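# Gently close every fume hood door without tipping the robot

## Task

Close all of the fume hood's doors so that no opening is left anywhere across its front. Slamming any of the doors counts as a failure, and so does the robot toppling or finishing in a tilted state.

## Robot and tools

Robot: a base that can drive in any direction, with a vertical column about 1.7 m tall. A carriage rides up and down the column (lift_m) and carries two identical six-joint arms, each with a two-finger gripper. The arm bases sit about 0.57 m + lift_m above the floor, and parts of the carriage hang about 0.15 m lower. A hand can reach 0.78 m from its shoulder but only about 0.38 m below its arm base. A hand is about 0.16 m long and 0.1 m wide (0.14 m open). Parked arm: joints 1 to 6 = 0, 0.05, 0.05, 1.45, 0, 0; with both parked the robot is roughly 0.85 m wide and 0.65 m long. Cameras: carriage_camera (fixed, facing forward, tilted about 20 degrees down), left_wrist_camera and right_wrist_camera (looking out past the fingertips).

Frames (metres): base frame has its origin on the floor below the base centre, x forward, y left, z up. left_hand and right_hand are reported in it as the midpoint between the finger pads; quat_wxyz rotates base axes into hand axes (hand z along the fingers, y the opening direction). The odometry frame is the base frame at the scene's start; base_odometry counts wheel turns only, so slip looks like travel, and heading (rad, left positive, -3.142 to 3.142) can drift a degree or two.

Tool move: one action per call. base takes exactly one key, each a relative offset from where the base last reported itself: translate_m (metres, forward positive, -2 to 2), strafe_m (metres, left positive, -2 to 2), rotate_rad (radians, counter-clockwise positive, -6.3 to 6.3). joints is a single object keyed by joint name for both arms together; every value is an absolute target, not an offset: lift_m 0 to 1 m; left_/right_joint1_rad -2.617 to 3.054 (turn about vertical, 0 forward, positive left); joint2_rad 0 to 3.141 (shoulder: 0 upper arm back and level, 1.57 upright, 3.14 forward level); joint3_rad 0 to 3.141 (elbow: 0 folded, 3.14 straight); joint4_rad -1.57 to 1.57 (wrist pitch, positive lifts fingertips); joint5_rad -1.57 to 1.57 (wrist yaw, positive swings fingertips right, opposite to joint 1); joint6_rad -2.094 to 2.094 (hand roll, positive clockwise seen from the forearm); left_/right_gripper_m 0 to 0.093 m (pad gap). speeds optionally caps top speeds for this action only: translate_m and strafe_m 0.02 to 0.5 m/s, rotate_rad 0.05 to 1.57 rad/s, lift_m 0.08 to 0.25 m/s (defaults are the maxima). min_time_s (0.1 to 8 s) sets the shortest duration of arm and gripper motions. cameras lists which images to return (omitted, null or ["all"] = all; [] = none). Unknown keys make a call invalid; out-of-range values get it refused, and a refusal or stop cancels the remaining move/wait/finished_scene calls in that reply. No action runs past 15 s; base drives time out at 14 s. A move with no action just reports state and images.

wait: seconds (0 to 10), optional cameras; commands nothing and reports like an empty move. zoom_image: camera plus region [x0, y0, x1, y1] in pixels from the image's top-left, at most 504 by 504, on that camera's latest image. finished_scene: scene = the current scene's number; ends it irreversibly, so the doors must stay shut with no robot help.

Results: the move line reads done or the worst status. base_status and joint_status give how each motion ended: done (base: wheels turned the commanded amount, even if slipping), off_target (resting short and maybe still pushing), contact_stop or time_out (target dropped, holding in place), not_followed (a collision check held back arm targets; the robot may keep trying). on_its_own lists uncommanded behaviour; its 'held at' is a target. Joints left out of an action may still be pushing to old targets unreported. motor_effort is percent of maximum, bracket = peak in the last action; drive_wheels sign is meaningless. Joint torques wrap at ±28 N m for joints 1 to 3. Tolerances for done: lift ±0.004, joint1 ±0.02, joint2 ±0.105, joint3 ±0.06, joint4 ±0.04, joint5 ±0.025, joint6 ±0.02, gripper ±0.004. Hand readings can be off, usually true hand is lower, more at long reach. Images may lag the state slightly. Thinking lets the scene run on with the last command held.

Cautions: push doors closed slowly (low speeds, min_time_s) so they do not slam; release contact before the door hits its stop. The base stops on wheel overload but ignores arms, and arms have no contact stop, so a blocked arm keeps pressing and snaps to target when freed. To get unstuck after a contact, drive about 0.2 m back the way you came. Never reverse under a table edge into the column. Tipping risk grows with a high carriage, outstretched or loaded arms, pushing or pulling, and sudden stops; only the images reveal a lean. Don't let the arms collide or press on each other; if both arms are withheld, send one its current readings with joint 1 swung away, then the other in a later action. Motor heat: stretched arms or pressing warm motors; MOTOR HOT appears at 75 °C, and at 100 °C the arm drops for 30 to 60 s (limit_stop_at_motor_heat). Park arms to cool them. Something may occasionally nudge loose objects.

Each tool is called after "Call:" as a command line: name --argument value for each argument, lists and objects as JSON in quotes; but a table of rows of numbers goes row by row, as --pt "numbers of a row", without its own name.

## Session

Call:
move

Scene clock: 0.00 s.
Joint torques (N m): no reading
base_odometry: x=+0.000 y=+0.000 heading=+0.000
base_status: not commanded
joint_positions: lift_m=+0.300 left_joint1_rad=+0.012 left_joint2_rad=+0.051 left_joint3_rad=+0.037 left_joint4_rad=+1.443 left_joint5_rad=+0.029 left_joint6_rad=-0.031 left_gripper_m=+0.09396 right_joint1_rad=-0.015 right_joint2_rad=+0.041 right_joint3_rad=+0.046 right_joint4_rad=+1.483 right_joint5_rad=-0.047 right_joint6_rad=-0.022 right_gripper_m=+0.09396
joint_status: not commanded
motor_effort: lift_m=+30 drive_wheels=-1
left_hand: x=+0.2557 y=+0.3123 z=+1.3128 quat_wxyz=(+0.997, +0.013, +0.071, -0.010) (m; base frame)
right_hand: x=+0.2401 y=-0.3092 z=+1.3164 quat_wxyz=(+0.999, -0.023, +0.041, -0.017) (m; base frame)
pictures: carriage_camera, left_wrist_camera, right_wrist_camera
Images, in order (width x height): carriage_camera 672x504, left_wrist_camera 672x504, right_wrist_camera 672x504.

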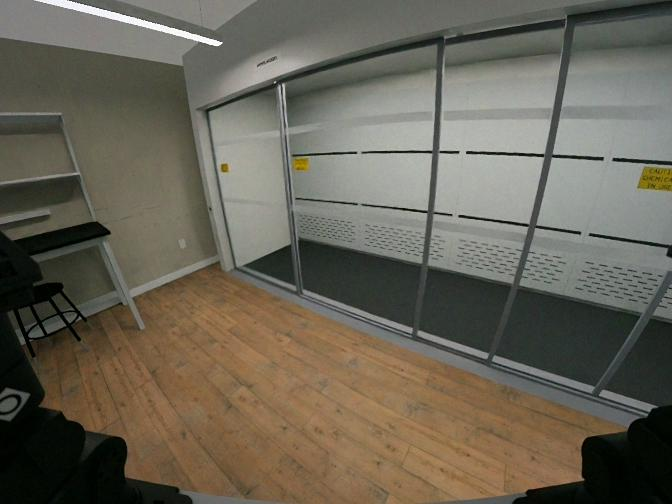

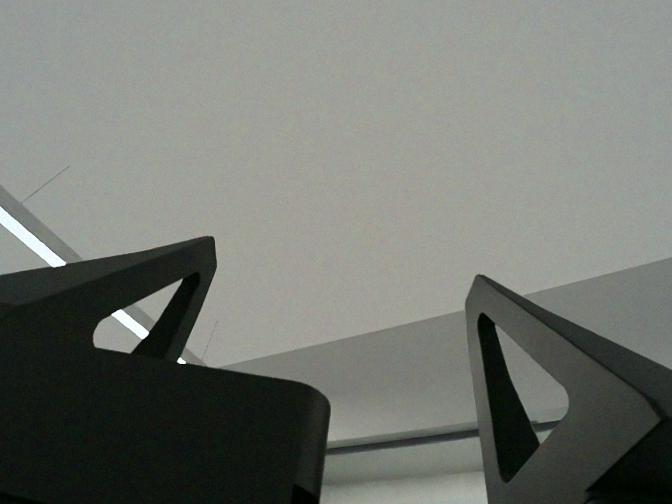

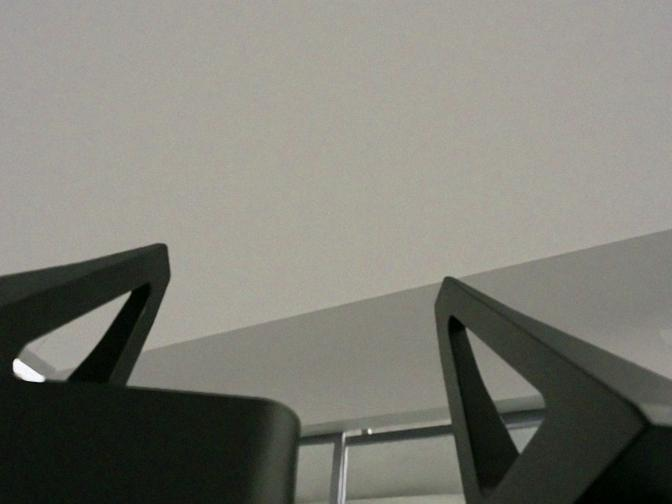

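Call:
move --base '{"rotate_rad": -0.45}' --cameras '["carriage_camera"]'

Call:
move --base '{"translate_m": -0.5}' --cameras '["carriage_camera"]'

Scene clock: 2.03 s.
Joint torques (N m): left_arm=[-0.28 3.74 7.05 -0.01 -0.05 0.06] | right_arm=[-0.1 4.31 4.6 -0.18 -0.03 0.01]
move: done
base_odometry: x=+0.000 y=+0.000 heading=-0.450
base_status: done
joint_positions: lift_m=+0.300 left_joint1_rad=+0.012 left_joint2_rad=+0.051 left_joint3_rad=+0.037 left_joint4_rad=+1.443 left_joint5_rad=+0.029 left_joint6_rad=-0.031 left_gripper_m=+0.09396 right_joint1_rad=-0.015 right_joint2_rad=+0.041 right_joint3_rad=+0.046 right_joint4_rad=+1.483 right_joint5_rad=-0.047 right_joint6_rad=-0.022 right_gripper_m=+0.09396
motor_effort: lift_m=+30(30) drive_wheels=+2(9)
left_hand: x=+0.2557 y=+0.3123 z=+1.3128 quat_wxyz=(+0.997, +0.013, +0.071, -0.010) (m; base frame)
right_hand: x=+0.2401 y=-0.3092 z=+1.3164 quat_wxyz=(+0.999, -0.023, +0.041, -0.017) (m; base frame)
pictures: carriage_camera

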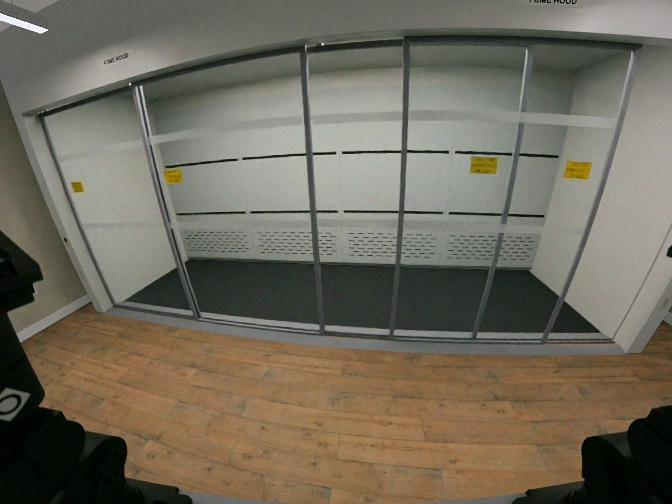

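Scene clock: 5.13 s.
Joint torques (N m): left_arm=[-0.17 3.64 6.84 -0.04 -0.05 0.03] | right_arm=[-0.1 4.37 4.56 -0.21 0 0]
move: done
base_odometry: x=-0.450 y=+0.218 heading=-0.450
base_status: done
joint_positions: lift_m=+0.300 left_joint1_rad=+0.012 left_joint2_rad=+0.051 left_joint3_rad=+0.037 left_joint4_rad=+1.443 left_joint5_rad=+0.029 left_joint6_rad=-0.031 left_gripper_m=+0.09396 right_joint1_rad=-0.015 right_joint2_rad=+0.041 right_joint3_rad=+0.046 right_joint4_rad=+1.483 right_joint5_rad=-0.047 right_joint6_rad=-0.022 right_gripper_m=+0.09396
motor_effort: lift_m=+30(30) drive_wheels=-4(11)
left_hand: x=+0.2557 y=+0.3123 z=+1.3128 quat_wxyz=(+0.997, +0.013, +0.071, -0.010) (m; base frame)
right_hand: x=+0.2401 y=-0.3092 z=+1.3164 quat_wxyz=(+0.999, -0.023, +0.041, -0.017) (m; base frame)
pictures: carriage_camera

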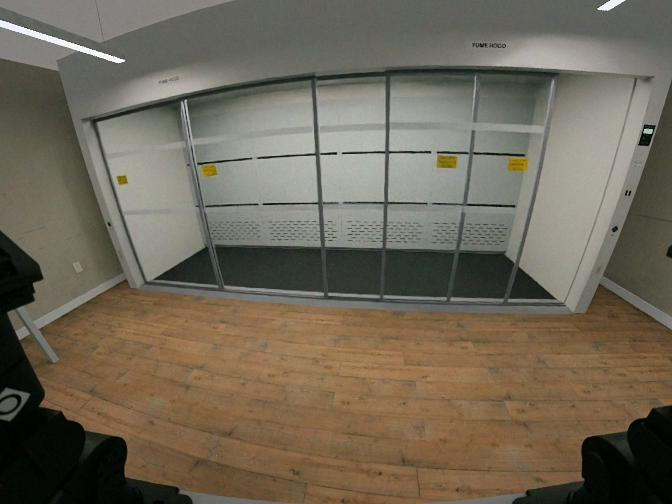

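Call:
zoom_image --camera "carriage_camera" --region '[80, 60, 380, 310]'

Call:
zoom_image --camera "carriage_camera" --region '[370, 60, 670, 320]'

Scaled by 1.680 from the camera's 672x504 image, which has a finer 960x720 frame.

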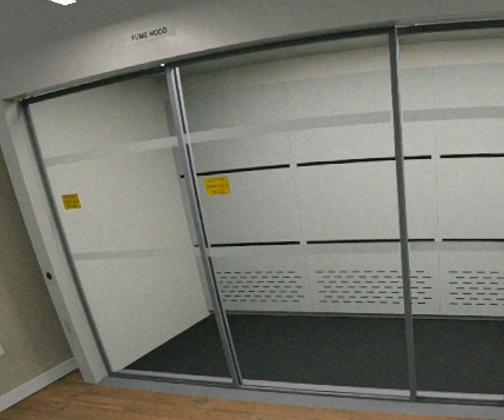

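Scaled by 1.680 from the camera's 672x504 image, which has a finer 960x720 frame.

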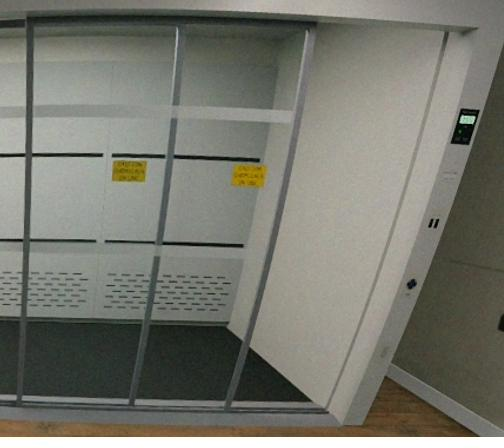

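Call:
zoom_image --camera "carriage_camera" --region '[290, 60, 410, 150]'

Call:
zoom_image --camera "carriage_camera" --region '[290, 220, 410, 310]'

Call:
zoom_image --camera "carriage_camera" --region '[430, 220, 570, 325]'

Call:
zoom_image --camera "carriage_camera" --region '[160, 70, 280, 160]'

Call:
zoom_image --camera "carriage_camera" --region '[170, 210, 290, 300]'

Call:
zoom_image --camera "carriage_camera" --region '[430, 60, 570, 165]'

Scaled by 4.200 from the camera's 672x504 image, which has a finer 960x720 frame.

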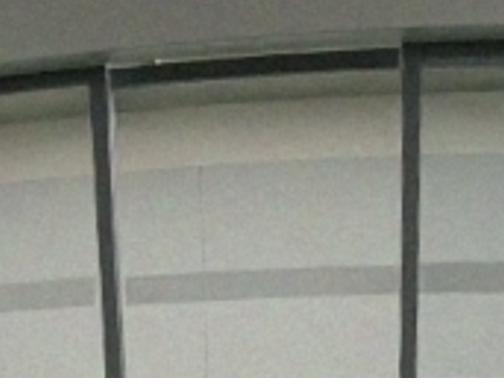

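Scaled by 4.200 from the camera's 672x504 image, which has a finer 960x720 frame.

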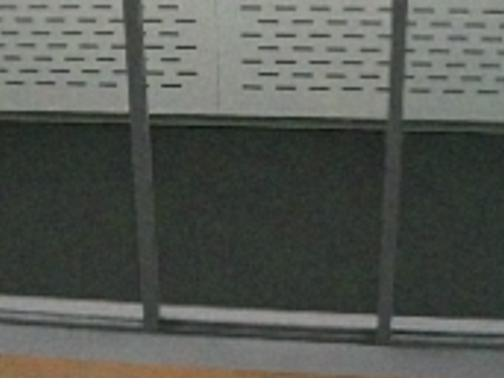

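Scaled by 3.600 from the camera's 672x504 image, which has a finer 960x720 frame.

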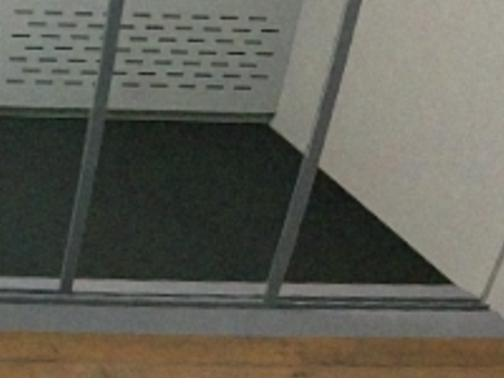

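Scaled by 4.200 from the camera's 672x504 image, which has a finer 960x720 frame.

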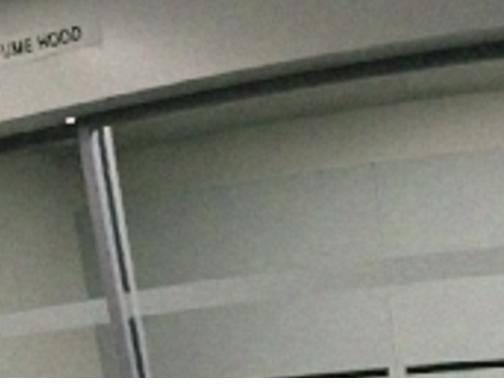

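Scaled by 4.200 from the camera's 672x504 image, which has a finer 960x720 frame.

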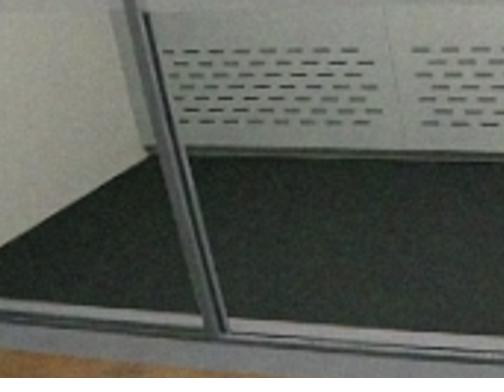

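Scaled by 3.600 from the camera's 672x504 image, which has a finer 960x720 frame.

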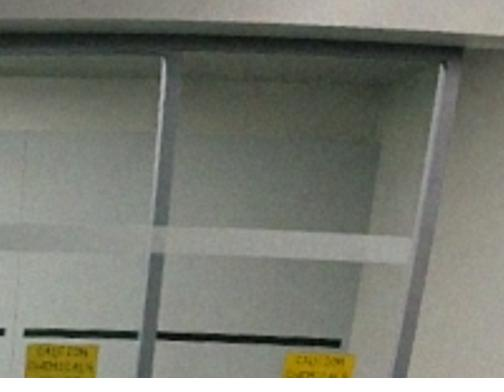

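Call:
move --base '{"rotate_rad": -0.15}' --cameras '["carriage_camera"]'

Scene clock: 7.57 s.
Joint torques (N m): left_arm=[-0.2 3.64 6.8 -0.06 -0.1 0.01] | right_arm=[0.02 4.48 4.46 -0.14 -0.01 0.06]
move: done
base_odometry: x=-0.450 y=+0.218 heading=-0.600
base_status: done
joint_positions: lift_m=+0.300 left_joint1_rad=+0.012 left_joint2_rad=+0.051 left_joint3_rad=+0.037 left_joint4_rad=+1.443 left_joint5_rad=+0.029 left_joint6_rad=-0.031 left_gripper_m=+0.09396 right_joint1_rad=-0.015 right_joint2_rad=+0.041 right_joint3_rad=+0.046 right_joint4_rad=+1.482 right_joint5_rad=-0.047 right_joint6_rad=-0.022 right_gripper_m=+0.09396
motor_effort: lift_m=+30(30) drive_wheels=-4(8)
left_hand: x=+0.2556 y=+0.3123 z=+1.3128 quat_wxyz=(+0.997, +0.013, +0.071, -0.010) (m; base frame)
right_hand: x=+0.2402 y=-0.3092 z=+1.3164 quat_wxyz=(+0.999, -0.023, +0.042, -0.017) (m; base frame)
pictures: carriage_camera

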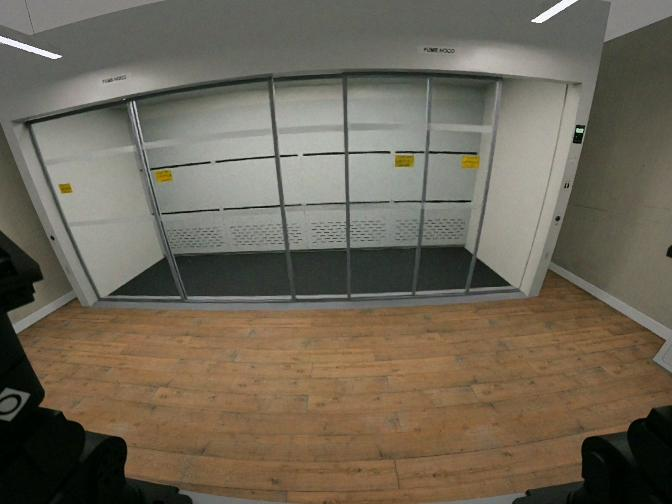

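Call:
move --base '{"translate_m": 1.0}' --joints '{"right_joint2_rad": 1.4, "right_joint3_rad": 1.4, "right_joint4_rad": 0.0, "right_joint5_rad":0, "right_joint6_rad":0, "right_gripper_m": 0.0}' --min_time_s 3

Call:
move --base '{"strafe_m": 0.3}'

Scene clock: 12.43 s.
Joint torques (N m): left_arm=[-0.01 3.49 7.02 -0.05 -0.11 -0.01] | right_arm=[-0.03 -6.31 8.05 1.83 0.1 0.12]
move: done
base_odometry: x=+0.374 y=-0.348 heading=-0.601
base_status: done
joint_positions: lift_m=+0.300 left_joint1_rad=+0.012 left_joint2_rad=+0.051 left_joint3_rad=+0.037 left_joint4_rad=+1.443 left_joint5_rad=+0.029 left_joint6_rad=-0.031 left_gripper_m=+0.09396 right_joint1_rad=-0.015 right_joint2_rad=+1.393 right_joint3_rad=+1.371 right_joint4_rad=+0.012 right_joint5_rad=-0.013 right_joint6_rad=-0.011 right_gripper_m=+0.00055
joint_status: all done
motor_effort: lift_m=+30(30) drive_wheels=-4(17)
left_hand: x=+0.2556 y=+0.3123 z=+1.3128 quat_wxyz=(+0.997, +0.013, +0.071, -0.010) (m; base frame)
right_hand: x=+0.6840 y=-0.3214 z=+1.3115 quat_wxyz=(+0.704, -0.003, +0.710, -0.004) (m; base frame)
pictures: carriage_camera, left_wrist_camera, right_wrist_camera

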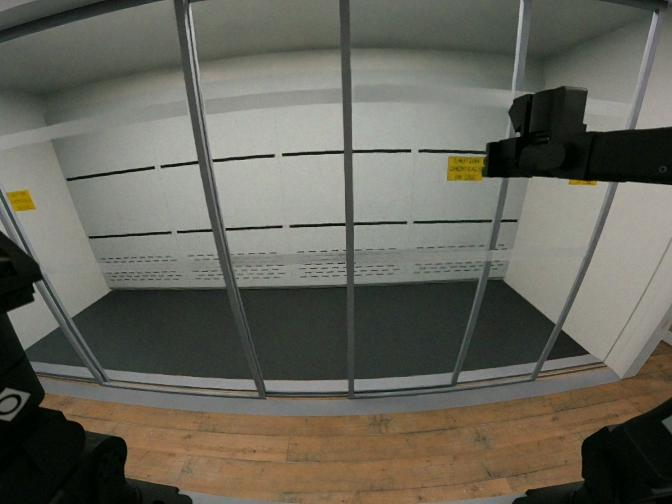

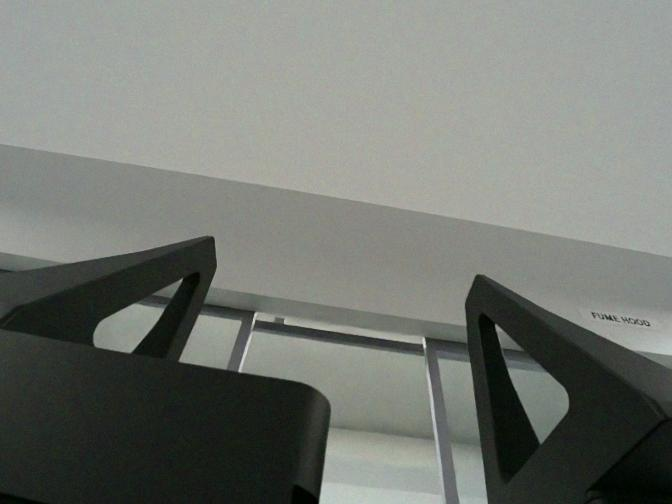

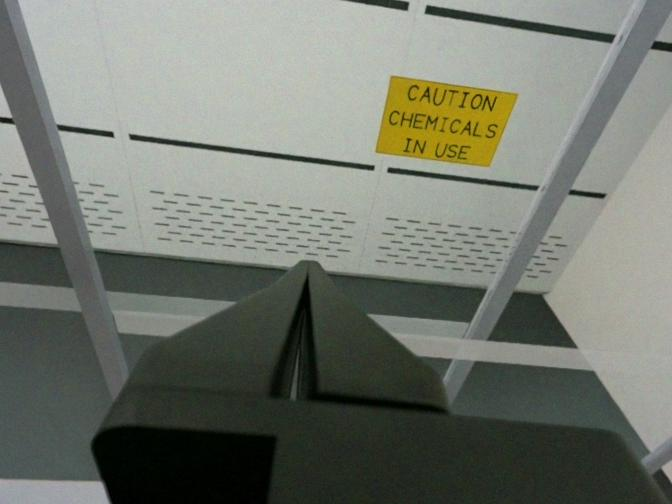

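Scene clock: 15.00 s.
Joint torques (N m): left_arm=[-0.08 3.37 6.95 -0.03 -0.05 0.07] | right_arm=[-0.02 -6.49 8.13 1.84 0.06 0.09]
move: done
base_odometry: x=+0.544 y=-0.101 heading=-0.601
base_status: done
joint_positions: lift_m=+0.300 left_joint1_rad=+0.012 left_joint2_rad=+0.051 left_joint3_rad=+0.037 left_joint4_rad=+1.443 left_joint5_rad=+0.029 left_joint6_rad=-0.031 left_gripper_m=+0.09396 right_joint1_rad=-0.014 right_joint2_rad=+1.393 right_joint3_rad=+1.372 right_joint4_rad=+0.011 right_joint5_rad=-0.010 right_joint6_rad=-0.010 right_gripper_m=+0.00055
motor_effort: lift_m=+30(30) drive_wheels=+1(9)
left_hand: x=+0.2556 y=+0.3123 z=+1.3128 quat_wxyz=(+0.997, +0.013, +0.071, -0.010) (m; base frame)
right_hand: x=+0.6839 y=-0.3218 z=+1.3119 quat_wxyz=(+0.704, -0.002, +0.710, -0.005) (m; base frame)
pictures: carriage_camera, left_wrist_camera, right_wrist_camera

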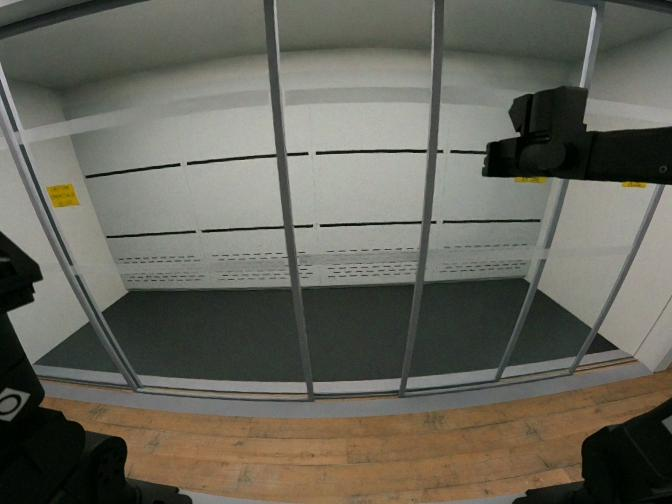

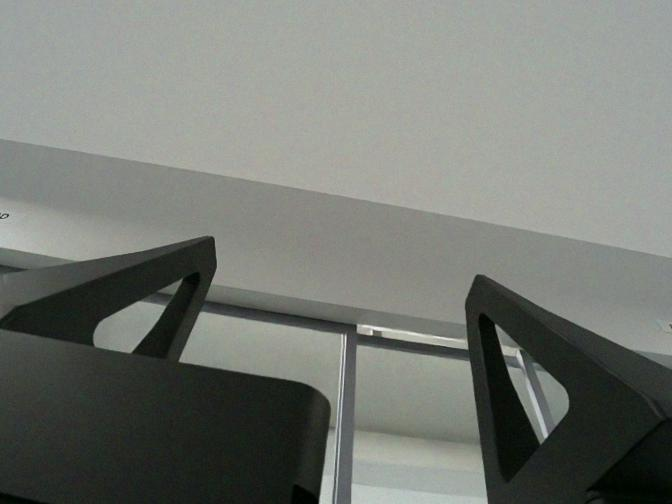

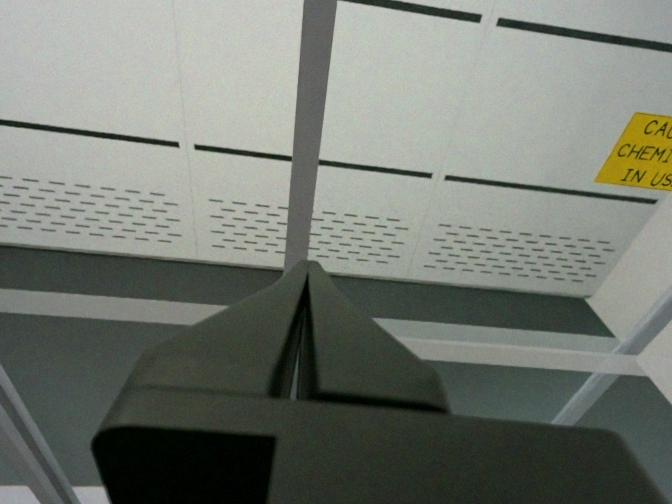

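Call:
move --base '{"strafe_m": 0.1}' --cameras '["right_wrist_camera"]'

Call:
move --base '{"translate_m": 0.15}' --speeds '{"translate_m": 0.1}'

Scene clock: 17.23 s.
Joint torques (N m): left_arm=[-0.03 3.47 7.15 -0.04 -0.02 0.01] | right_arm=[-0.31 -6.58 8.06 1.79 0.02 0.06]
move: done
base_odometry: x=+0.601 y=-0.018 heading=-0.601
base_status: done
joint_positions: lift_m=+0.300 left_joint1_rad=+0.012 left_joint2_rad=+0.051 left_joint3_rad=+0.037 left_joint4_rad=+1.443 left_joint5_rad=+0.029 left_joint6_rad=-0.031 left_gripper_m=+0.09396 right_joint1_rad=-0.013 right_joint2_rad=+1.393 right_joint3_rad=+1.372 right_joint4_rad=+0.011 right_joint5_rad=-0.008 right_joint6_rad=-0.010 right_gripper_m=+0.00055
motor_effort: lift_m=+30(30) drive_wheels=-1(9)
left_hand: x=+0.2556 y=+0.3123 z=+1.3128 quat_wxyz=(+0.997, +0.013, +0.071, -0.010) (m; base frame)
right_hand: x=+0.6839 y=-0.3217 z=+1.3117 quat_wxyz=(+0.704, -0.002, +0.711, -0.005) (m; base frame)
pictures: right_wrist_camera

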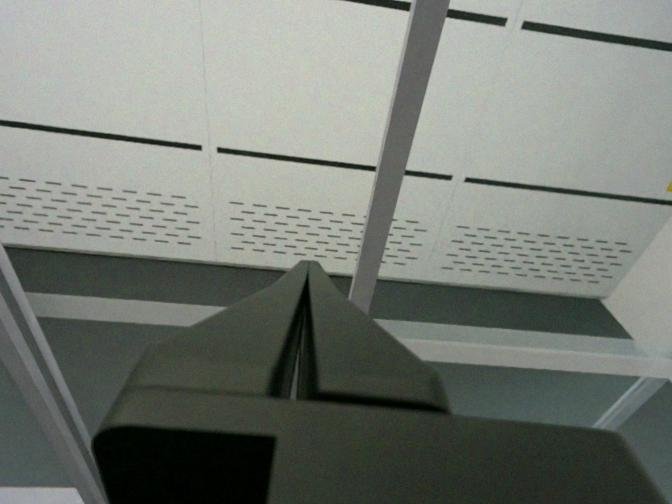

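Scene clock: 19.50 s.
Joint torques (N m): left_arm=[0.23 3.77 7.09 -0.01 0.04 0.01] | right_arm=[-0.38 -6.53 8.01 1.82 0.02 0.09]
move: done
base_odometry: x=+0.725 y=-0.103 heading=-0.601
base_status: done
joint_positions: lift_m=+0.300 left_joint1_rad=+0.012 left_joint2_rad=+0.051 left_joint3_rad=+0.037 left_joint4_rad=+1.443 left_joint5_rad=+0.029 left_joint6_rad=-0.031 left_gripper_m=+0.09396 right_joint1_rad=-0.013 right_joint2_rad=+1.394 right_joint3_rad=+1.373 right_joint4_rad=+0.010 right_joint5_rad=-0.008 right_joint6_rad=-0.010 right_gripper_m=+0.00055
motor_effort: lift_m=+30(30) drive_wheels=+1(10)
left_hand: x=+0.2556 y=+0.3123 z=+1.3128 quat_wxyz=(+0.997, +0.013, +0.071, -0.010) (m; base frame)
right_hand: x=+0.6842 y=-0.3217 z=+1.3116 quat_wxyz=(+0.703, -0.002, +0.711, -0.005) (m; base frame)
pictures: carriage_camera, left_wrist_camera, right_wrist_camera

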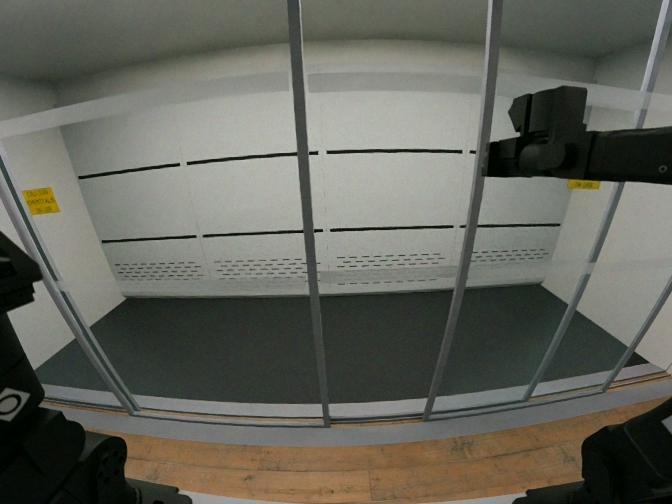

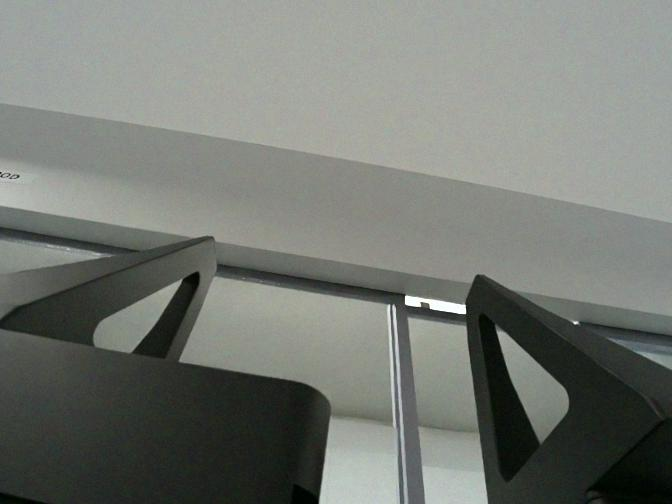

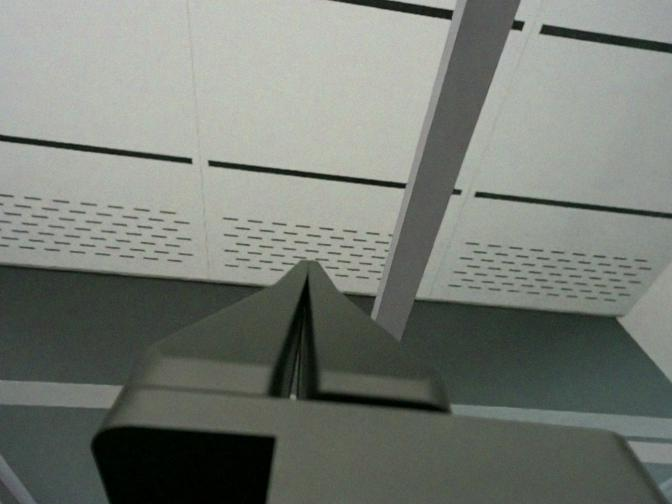

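Call:
move --base '{"translate_m": 0.15}' --speeds '{"translate_m": 0.08}'

Scene clock: 22.87 s.
Joint torques (N m): left_arm=[-0.17 3.59 6.9 -0.01 -0.05 0.05] | right_arm=[-0.2 -6.49 8.06 1.85 0.01 0.08]
move: done
base_odometry: x=+0.848 y=-0.188 heading=-0.601
base_status: done
joint_positions: lift_m=+0.300 left_joint1_rad=+0.012 left_joint2_rad=+0.051 left_joint3_rad=+0.037 left_joint4_rad=+1.443 left_joint5_rad=+0.029 left_joint6_rad=-0.031 left_gripper_m=+0.09396 right_joint1_rad=-0.013 right_joint2_rad=+1.394 right_joint3_rad=+1.374 right_joint4_rad=+0.009 right_joint5_rad=-0.008 right_joint6_rad=-0.010 right_gripper_m=+0.00055
motor_effort: lift_m=+30(30) drive_wheels=+1(11)
left_hand: x=+0.2556 y=+0.3123 z=+1.3128 quat_wxyz=(+0.997, +0.013, +0.071, -0.010) (m; base frame)
right_hand: x=+0.6843 y=-0.3217 z=+1.3116 quat_wxyz=(+0.703, -0.002, +0.711, -0.005) (m; base frame)
pictures: carriage_camera, left_wrist_camera, right_wrist_camera

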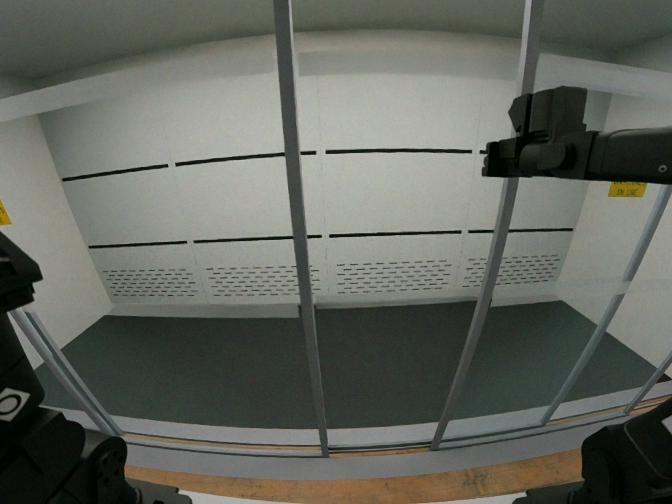

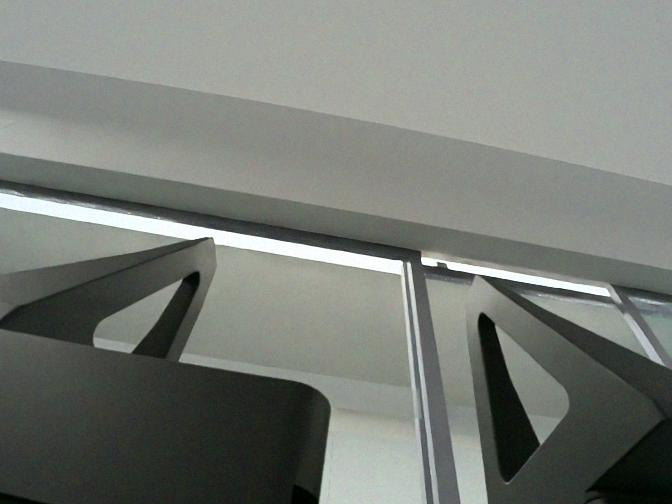

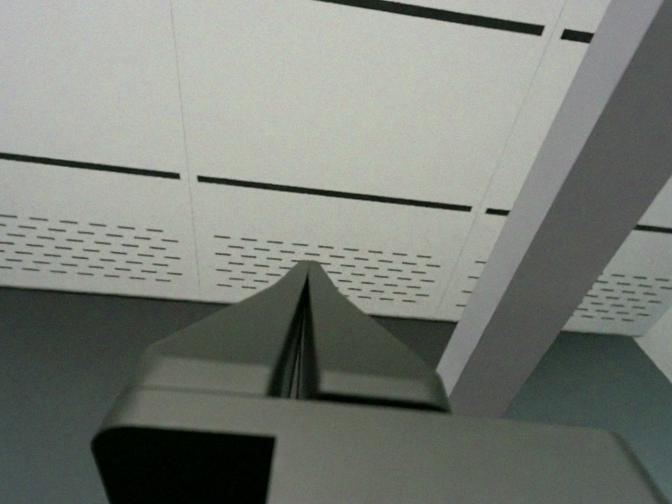

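Call:
move --base '{"translate_m": 0.06}' --speeds '{"translate_m": 0.04}'

Scene clock: 25.00 s.
Joint torques (N m): left_arm=[0.08 3.63 7.02 -0.03 -0.04 -0.02] | right_arm=[-0.25 -1.35 8.01 2.76 0.08 0.12]
move: done
base_odometry: x=+0.898 y=-0.221 heading=-0.600
base_status: done
joint_positions: lift_m=+0.300 left_joint1_rad=+0.012 left_joint2_rad=+0.051 left_joint3_rad=+0.037 left_joint4_rad=+1.443 left_joint5_rad=+0.029 left_joint6_rad=-0.031 left_gripper_m=+0.09396 right_joint1_rad=-0.013 right_joint2_rad=+1.346 right_joint3_rad=+1.375 right_joint4_rad=-0.080 right_joint5_rad=-0.008 right_joint6_rad=-0.010 right_gripper_m=+0.00055
motor_effort: lift_m=+30(30) drive_wheels=+2(11)
left_hand: x=+0.2556 y=+0.3123 z=+1.3128 quat_wxyz=(+0.997, +0.013, +0.071, -0.010) (m; base frame)
right_hand: x=+0.6687 y=-0.3215 z=+1.3109 quat_wxyz=(+0.688, -0.002, +0.725, -0.005) (m; base frame)
pictures: carriage_camera, left_wrist_camera, right_wrist_camera

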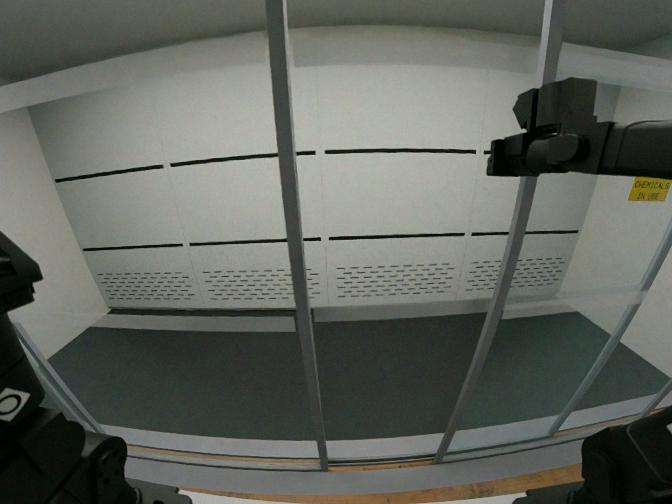

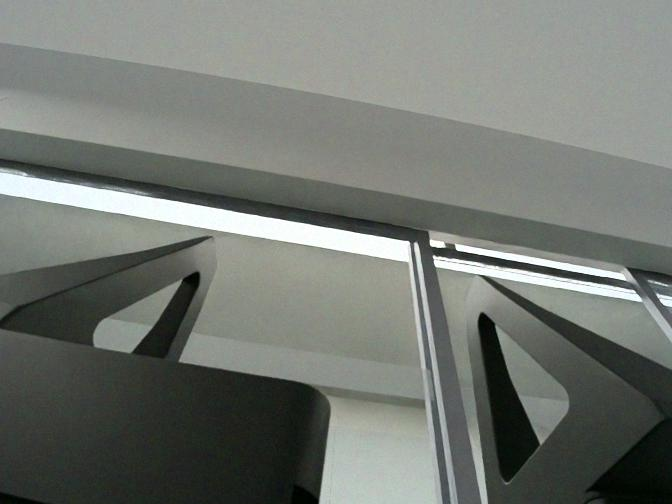

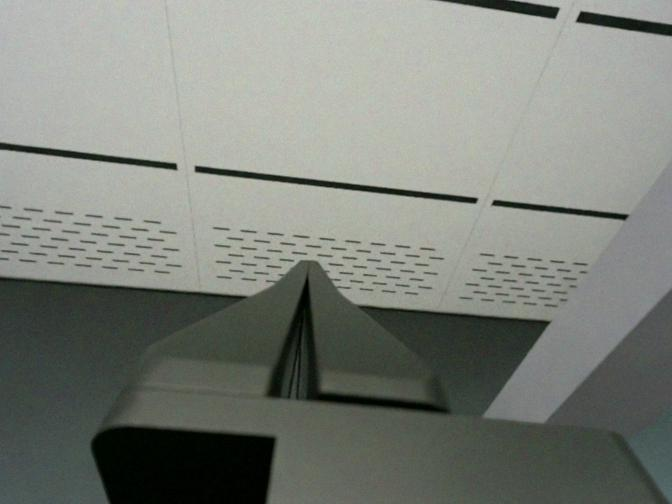

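Call:
move --base '{"translate_m": -0.022}' --speeds '{"translate_m": 0.04}' --cameras '["right_wrist_camera"]'

Call:
move --base '{"strafe_m": -0.12}' --speeds '{"strafe_m": 0.04}' --cameras '["right_wrist_camera"]'

Call:
move --base '{"strafe_m": -0.1}' --speeds '{"strafe_m": 0.04}' --cameras '["right_wrist_camera", "carriage_camera"]'

Scene clock: 26.47 s.
Joint torques (N m): left_arm=[0.13 3.62 7.16 -0.11 0.01 0.05] | right_arm=[-0.28 -6.39 7.92 2.04 0.04 0.11]
move: done
base_odometry: x=+0.880 y=-0.209 heading=-0.600
base_status: done
joint_positions: lift_m=+0.300 left_joint1_rad=+0.012 left_joint2_rad=+0.051 left_joint3_rad=+0.037 left_joint4_rad=+1.443 left_joint5_rad=+0.029 left_joint6_rad=-0.031 left_gripper_m=+0.09396 right_joint1_rad=-0.013 right_joint2_rad=+1.393 right_joint3_rad=+1.375 right_joint4_rad=-0.012 right_joint5_rad=-0.008 right_joint6_rad=-0.010 right_gripper_m=+0.00055
motor_effort: lift_m=+30(30) drive_wheels=-2(7)
left_hand: x=+0.2556 y=+0.3123 z=+1.3128 quat_wxyz=(+0.997, +0.013, +0.071, -0.010) (m; base frame)
right_hand: x=+0.6838 y=-0.3218 z=+1.3074 quat_wxyz=(+0.696, -0.001, +0.718, -0.005) (m; base frame)
pictures: right_wrist_camera

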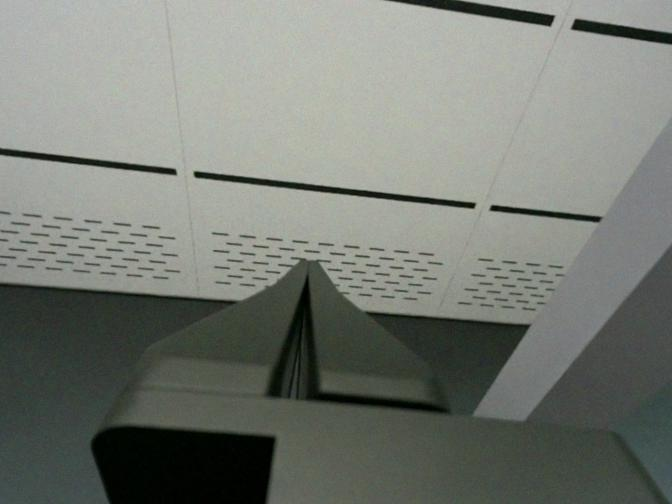

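Scene clock: 30.13 s.
Joint torques (N m): left_arm=[0.01 3.47 6.75 -0.02 -0.03 -0.03] | right_arm=[-6.06 -6.37 7.87 2.02 2.07 0.21]
move: done
base_odometry: x=+0.812 y=-0.308 heading=-0.600
base_status: done
joint_positions: lift_m=+0.300 left_joint1_rad=+0.012 left_joint2_rad=+0.051 left_joint3_rad=+0.037 left_joint4_rad=+1.443 left_joint5_rad=+0.029 left_joint6_rad=-0.031 left_gripper_m=+0.09396 right_joint1_rad=+0.045 right_joint2_rad=+1.393 right_joint3_rad=+1.375 right_joint4_rad=-0.011 right_joint5_rad=-0.208 right_joint6_rad=-0.018 right_gripper_m=+0.00053
motor_effort: lift_m=+30(30) drive_wheels=+2(9)
left_hand: x=+0.2556 y=+0.3123 z=+1.3128 quat_wxyz=(+0.997, +0.013, +0.071, -0.010) (m; base frame)
right_hand: x=+0.6780 y=-0.2607 z=+1.3076 quat_wxyz=(+0.692, -0.095, +0.711, +0.084) (m; base frame)
pictures: right_wrist_camera

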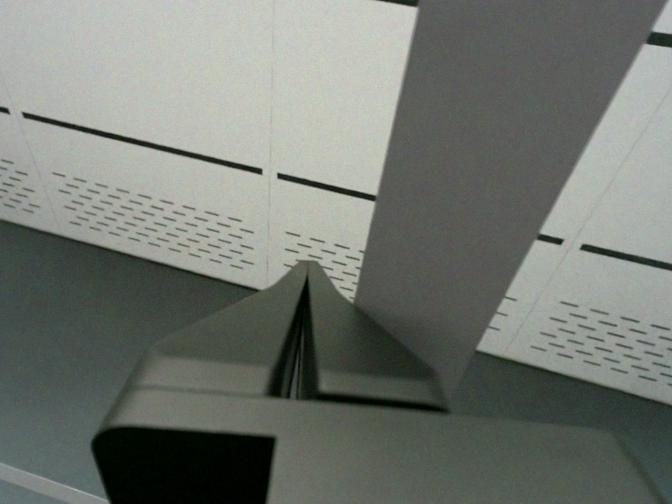

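Scene clock: 33.50 s.
Joint torques (N m): left_arm=[-0.1 3.52 6.9 -0.07 -0.05 0.02] | right_arm=[-3.86 0.8 7.19 2.27 2.19 0.15]
move: done
base_odometry: x=+0.756 y=-0.391 heading=-0.600
base_status: done
joint_positions: lift_m=+0.300 left_joint1_rad=+0.012 left_joint2_rad=+0.051 left_joint3_rad=+0.037 left_joint4_rad=+1.443 left_joint5_rad=+0.030 left_joint6_rad=-0.031 left_gripper_m=+0.09396 right_joint1_rad=+0.023 right_joint2_rad=+1.328 right_joint3_rad=+1.382 right_joint4_rad=-0.038 right_joint5_rad=-0.222 right_joint6_rad=-0.015 right_gripper_m=+0.00052
motor_effort: lift_m=+30(30) drive_wheels=+0(12)
left_hand: x=+0.2556 y=+0.3122 z=+1.3128 quat_wxyz=(+0.997, +0.013, +0.071, -0.010) (m; base frame)
right_hand: x=+0.6571 y=-0.2688 z=+1.3330 quat_wxyz=(+0.708, -0.092, +0.695, +0.081) (m; base frame)
pictures: carriage_camera, right_wrist_camera

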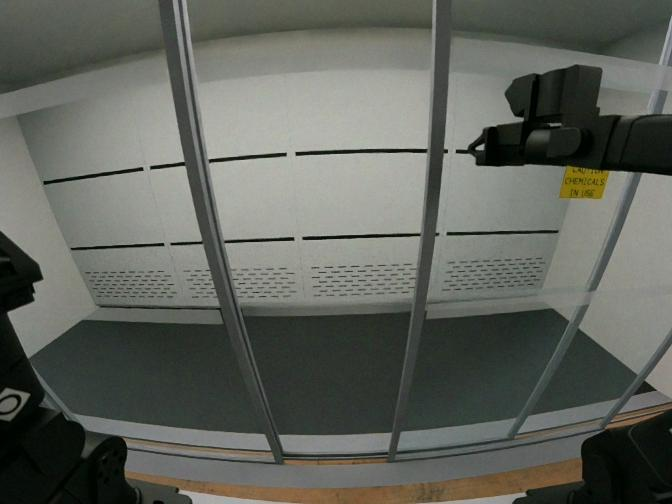

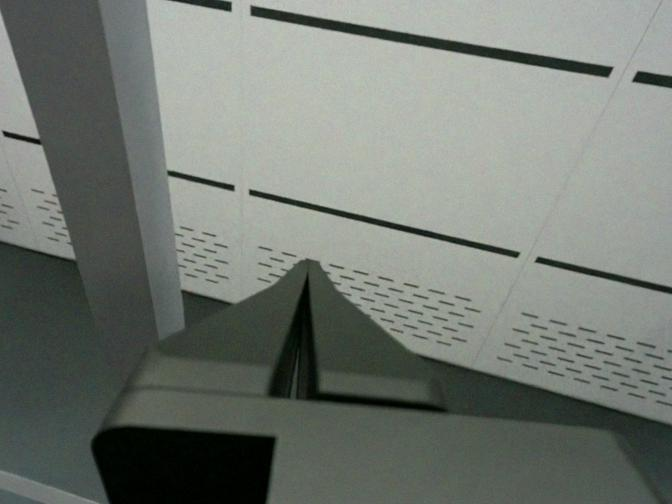

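Call:
move --base '{"translate_m": -0.06}' --speeds '{"translate_m": 0.05}' --cameras '[]'

Call:
move --base '{"strafe_m": 0.32}' --joints '{"right_joint5_rad": 0.8}' --min_time_s 2

Scene clock: 35.80 s.
Joint torques (N m): left_arm=[0.1 3.71 6.99 -0.1 -0.03 0] | right_arm=[-1.03 -6.42 6.8 2.01 0.06 0.14]
move: done
base_odometry: x=+0.706 y=-0.357 heading=-0.600
base_status: done
joint_positions: lift_m=+0.300 left_joint1_rad=+0.012 left_joint2_rad=+0.051 left_joint3_rad=+0.037 left_joint4_rad=+1.443 left_joint5_rad=+0.030 left_joint6_rad=-0.031 left_gripper_m=+0.09396 right_joint1_rad=-0.009 right_joint2_rad=+1.394 right_joint3_rad=+1.386 right_joint4_rad=-0.005 right_joint5_rad=-0.013 right_joint6_rad=-0.011 right_gripper_m=+0.00051
motor_effort: lift_m=+30(30) drive_wheels=-1(6)
left_hand: x=+0.2556 y=+0.3122 z=+1.3128 quat_wxyz=(+0.997, +0.013, +0.071, -0.010) (m; base frame)
right_hand: x=+0.6835 y=-0.3186 z=+1.3146 quat_wxyz=(+0.703, -0.005, +0.711, -0.002) (m; base frame)
pictures: none

Scene clock: 38.43 s.
Joint torques (N m): left_arm=[-0.02 3.7 7.08 -0.04 -0.07 0.03] | right_arm=[-0.61 -6.38 6.76 1.81 0.13 0.08]
move: done
base_odometry: x=+0.887 y=-0.093 heading=-0.599
base_status: done
joint_positions: lift_m=+0.300 left_joint1_rad=+0.012 left_joint2_rad=+0.051 left_joint3_rad=+0.037 left_joint4_rad=+1.443 left_joint5_rad=+0.030 left_joint6_rad=-0.031 left_gripper_m=+0.09396 right_joint1_rad=-0.011 right_joint2_rad=+1.394 right_joint3_rad=+1.386 right_joint4_rad=-0.005 right_joint5_rad=+0.787 right_joint6_rad=-0.010 right_gripper_m=+0.00051
joint_status: all done
motor_effort: lift_m=+30(30) drive_wheels=-2(9)
left_hand: x=+0.2556 y=+0.3122 z=+1.3128 quat_wxyz=(+0.997, +0.013, +0.071, -0.010) (m; base frame)
right_hand: x=+0.6316 y=-0.4430 z=+1.3152 quat_wxyz=(+0.646, +0.270, +0.657, -0.279) (m; base frame)
pictures: carriage_camera, left_wrist_camera, right_wrist_camera

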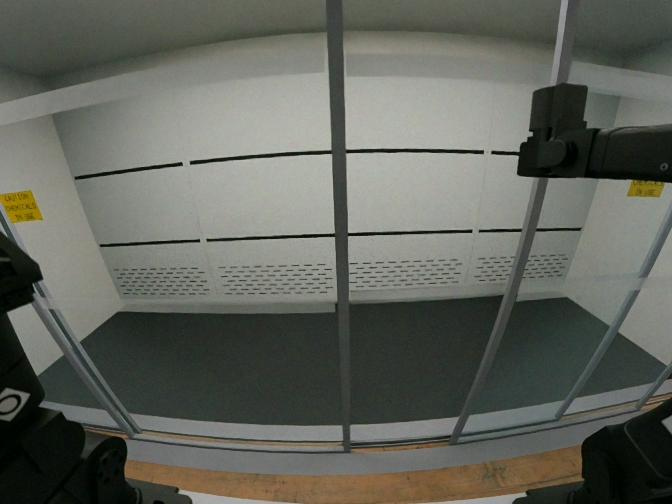

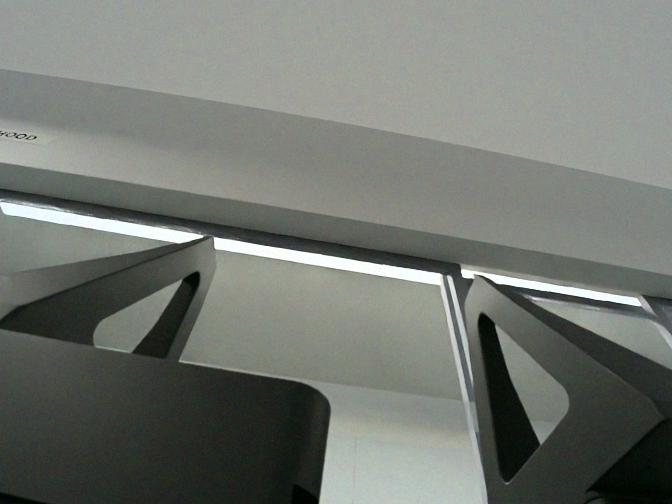

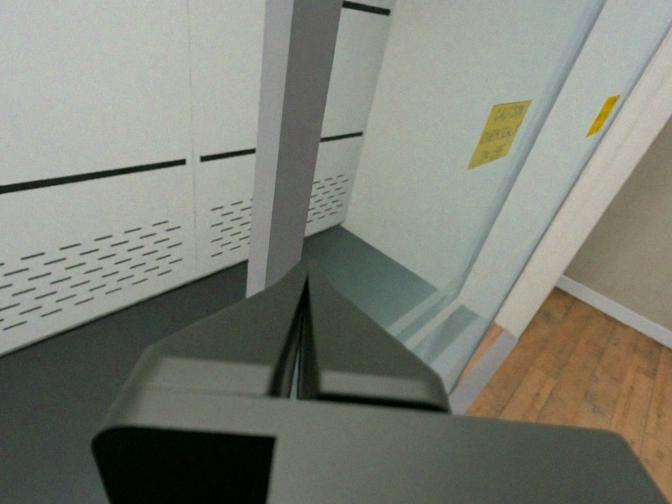

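Call:
move --base '{"strafe_m": 0.06}' --cameras '[]'

Call:
move --base '{"translate_m": 0.113}' --speeds '{"translate_m": 0.05}' --cameras '["right_wrist_camera"]'

Call:
move --base '{"strafe_m": -0.12}' --speeds '{"strafe_m": 0.04}' --cameras '["right_wrist_camera", "carriage_camera"]'

Scene clock: 40.97 s.
Joint torques (N m): left_arm=[0.01 3.62 7.16 -0.02 -0.05 0.05] | right_arm=[-0.5 -6.35 6.9 1.81 0.09 0.11]
move: done
base_odometry: x=+0.921 y=-0.043 heading=-0.599
base_status: done
joint_positions: lift_m=+0.300 left_joint1_rad=+0.012 left_joint2_rad=+0.051 left_joint3_rad=+0.037 left_joint4_rad=+1.443 left_joint5_rad=+0.030 left_joint6_rad=-0.031 left_gripper_m=+0.09396 right_joint1_rad=-0.011 right_joint2_rad=+1.394 right_joint3_rad=+1.386 right_joint4_rad=-0.005 right_joint5_rad=+0.789 right_joint6_rad=-0.010 right_gripper_m=+0.00051
motor_effort: lift_m=+30(30) drive_wheels=-2(11)
left_hand: x=+0.2556 y=+0.3122 z=+1.3128 quat_wxyz=(+0.997, +0.013, +0.071, -0.010) (m; base frame)
right_hand: x=+0.6313 y=-0.4435 z=+1.3152 quat_wxyz=(+0.646, +0.271, +0.657, -0.280) (m; base frame)
pictures: none

Scene clock: 43.80 s.
Joint torques (N m): left_arm=[-0.16 3.33 7.09 -0.05 -0.07 0] | right_arm=[-0.34 -6.43 6.76 1.79 0.09 0.15]
move: done
base_odometry: x=+1.014 y=-0.106 heading=-0.599
base_status: done
joint_positions: lift_m=+0.300 left_joint1_rad=+0.012 left_joint2_rad=+0.051 left_joint3_rad=+0.037 left_joint4_rad=+1.443 left_joint5_rad=+0.030 left_joint6_rad=-0.031 left_gripper_m=+0.09396 right_joint1_rad=-0.011 right_joint2_rad=+1.394 right_joint3_rad=+1.386 right_joint4_rad=-0.004 right_joint5_rad=+0.790 right_joint6_rad=-0.010 right_gripper_m=+0.00051
motor_effort: lift_m=+30(30) drive_wheels=-2(9)
left_hand: x=+0.2556 y=+0.3122 z=+1.3128 quat_wxyz=(+0.997, +0.013, +0.071, -0.010) (m; base frame)
right_hand: x=+0.6313 y=-0.4435 z=+1.3152 quat_wxyz=(+0.646, +0.271, +0.656, -0.281) (m; base frame)
pictures: right_wrist_camera

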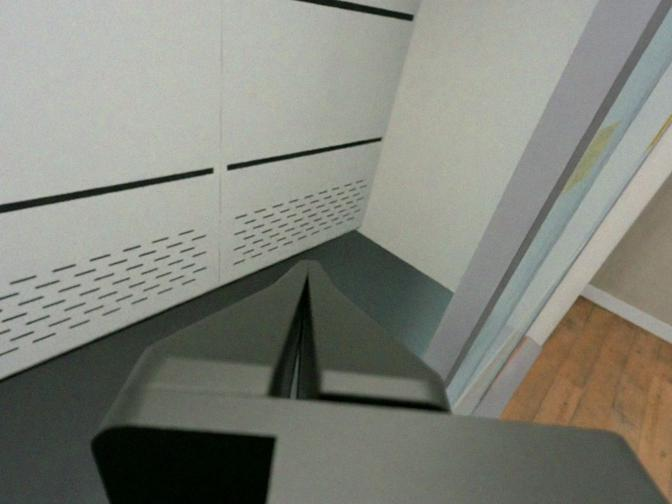

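Scene clock: 47.23 s.
Joint torques (N m): left_arm=[0.09 3.43 7.02 -0.08 -0.06 -0.03] | right_arm=[-0.65 -6.35 6.82 1.77 0.19 0.08]
move: done
base_odometry: x=+0.947 y=-0.206 heading=-0.599
base_status: done
joint_positions: lift_m=+0.300 left_joint1_rad=+0.012 left_joint2_rad=+0.051 left_joint3_rad=+0.037 left_joint4_rad=+1.443 left_joint5_rad=+0.030 left_joint6_rad=-0.031 left_gripper_m=+0.09396 right_joint1_rad=-0.010 right_joint2_rad=+1.394 right_joint3_rad=+1.386 right_joint4_rad=-0.004 right_joint5_rad=+0.779 right_joint6_rad=-0.008 right_gripper_m=+0.00051
motor_effort: lift_m=+30(30) drive_wheels=-2(7)
left_hand: x=+0.2556 y=+0.3122 z=+1.3128 quat_wxyz=(+0.997, +0.013, +0.071, -0.010) (m; base frame)
right_hand: x=+0.6327 y=-0.4418 z=+1.3152 quat_wxyz=(+0.648, +0.268, +0.658, -0.276) (m; base frame)
pictures: carriage_camera, right_wrist_camera

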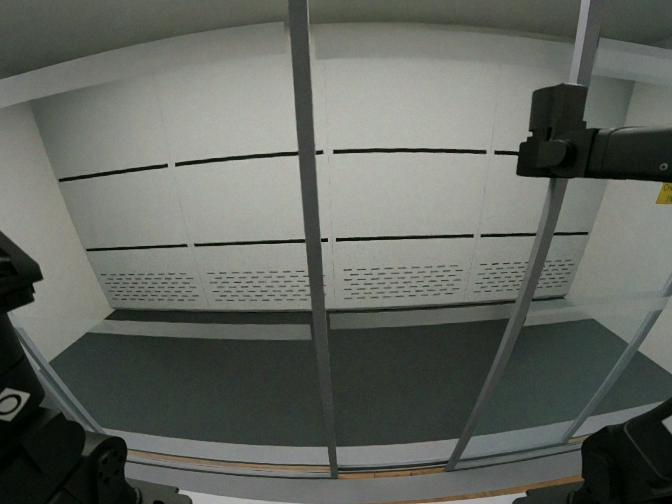

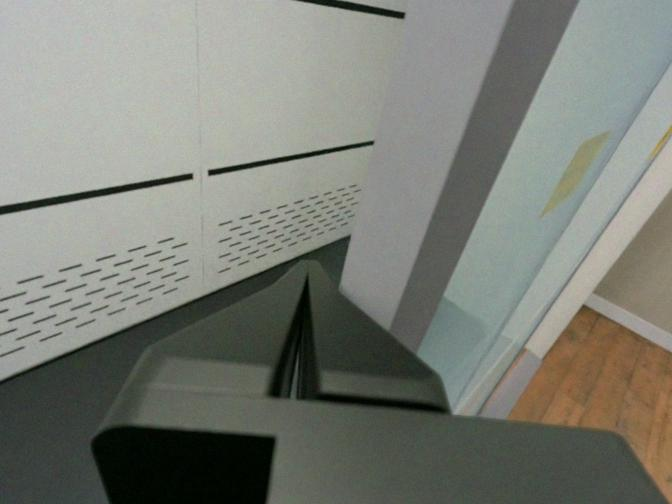

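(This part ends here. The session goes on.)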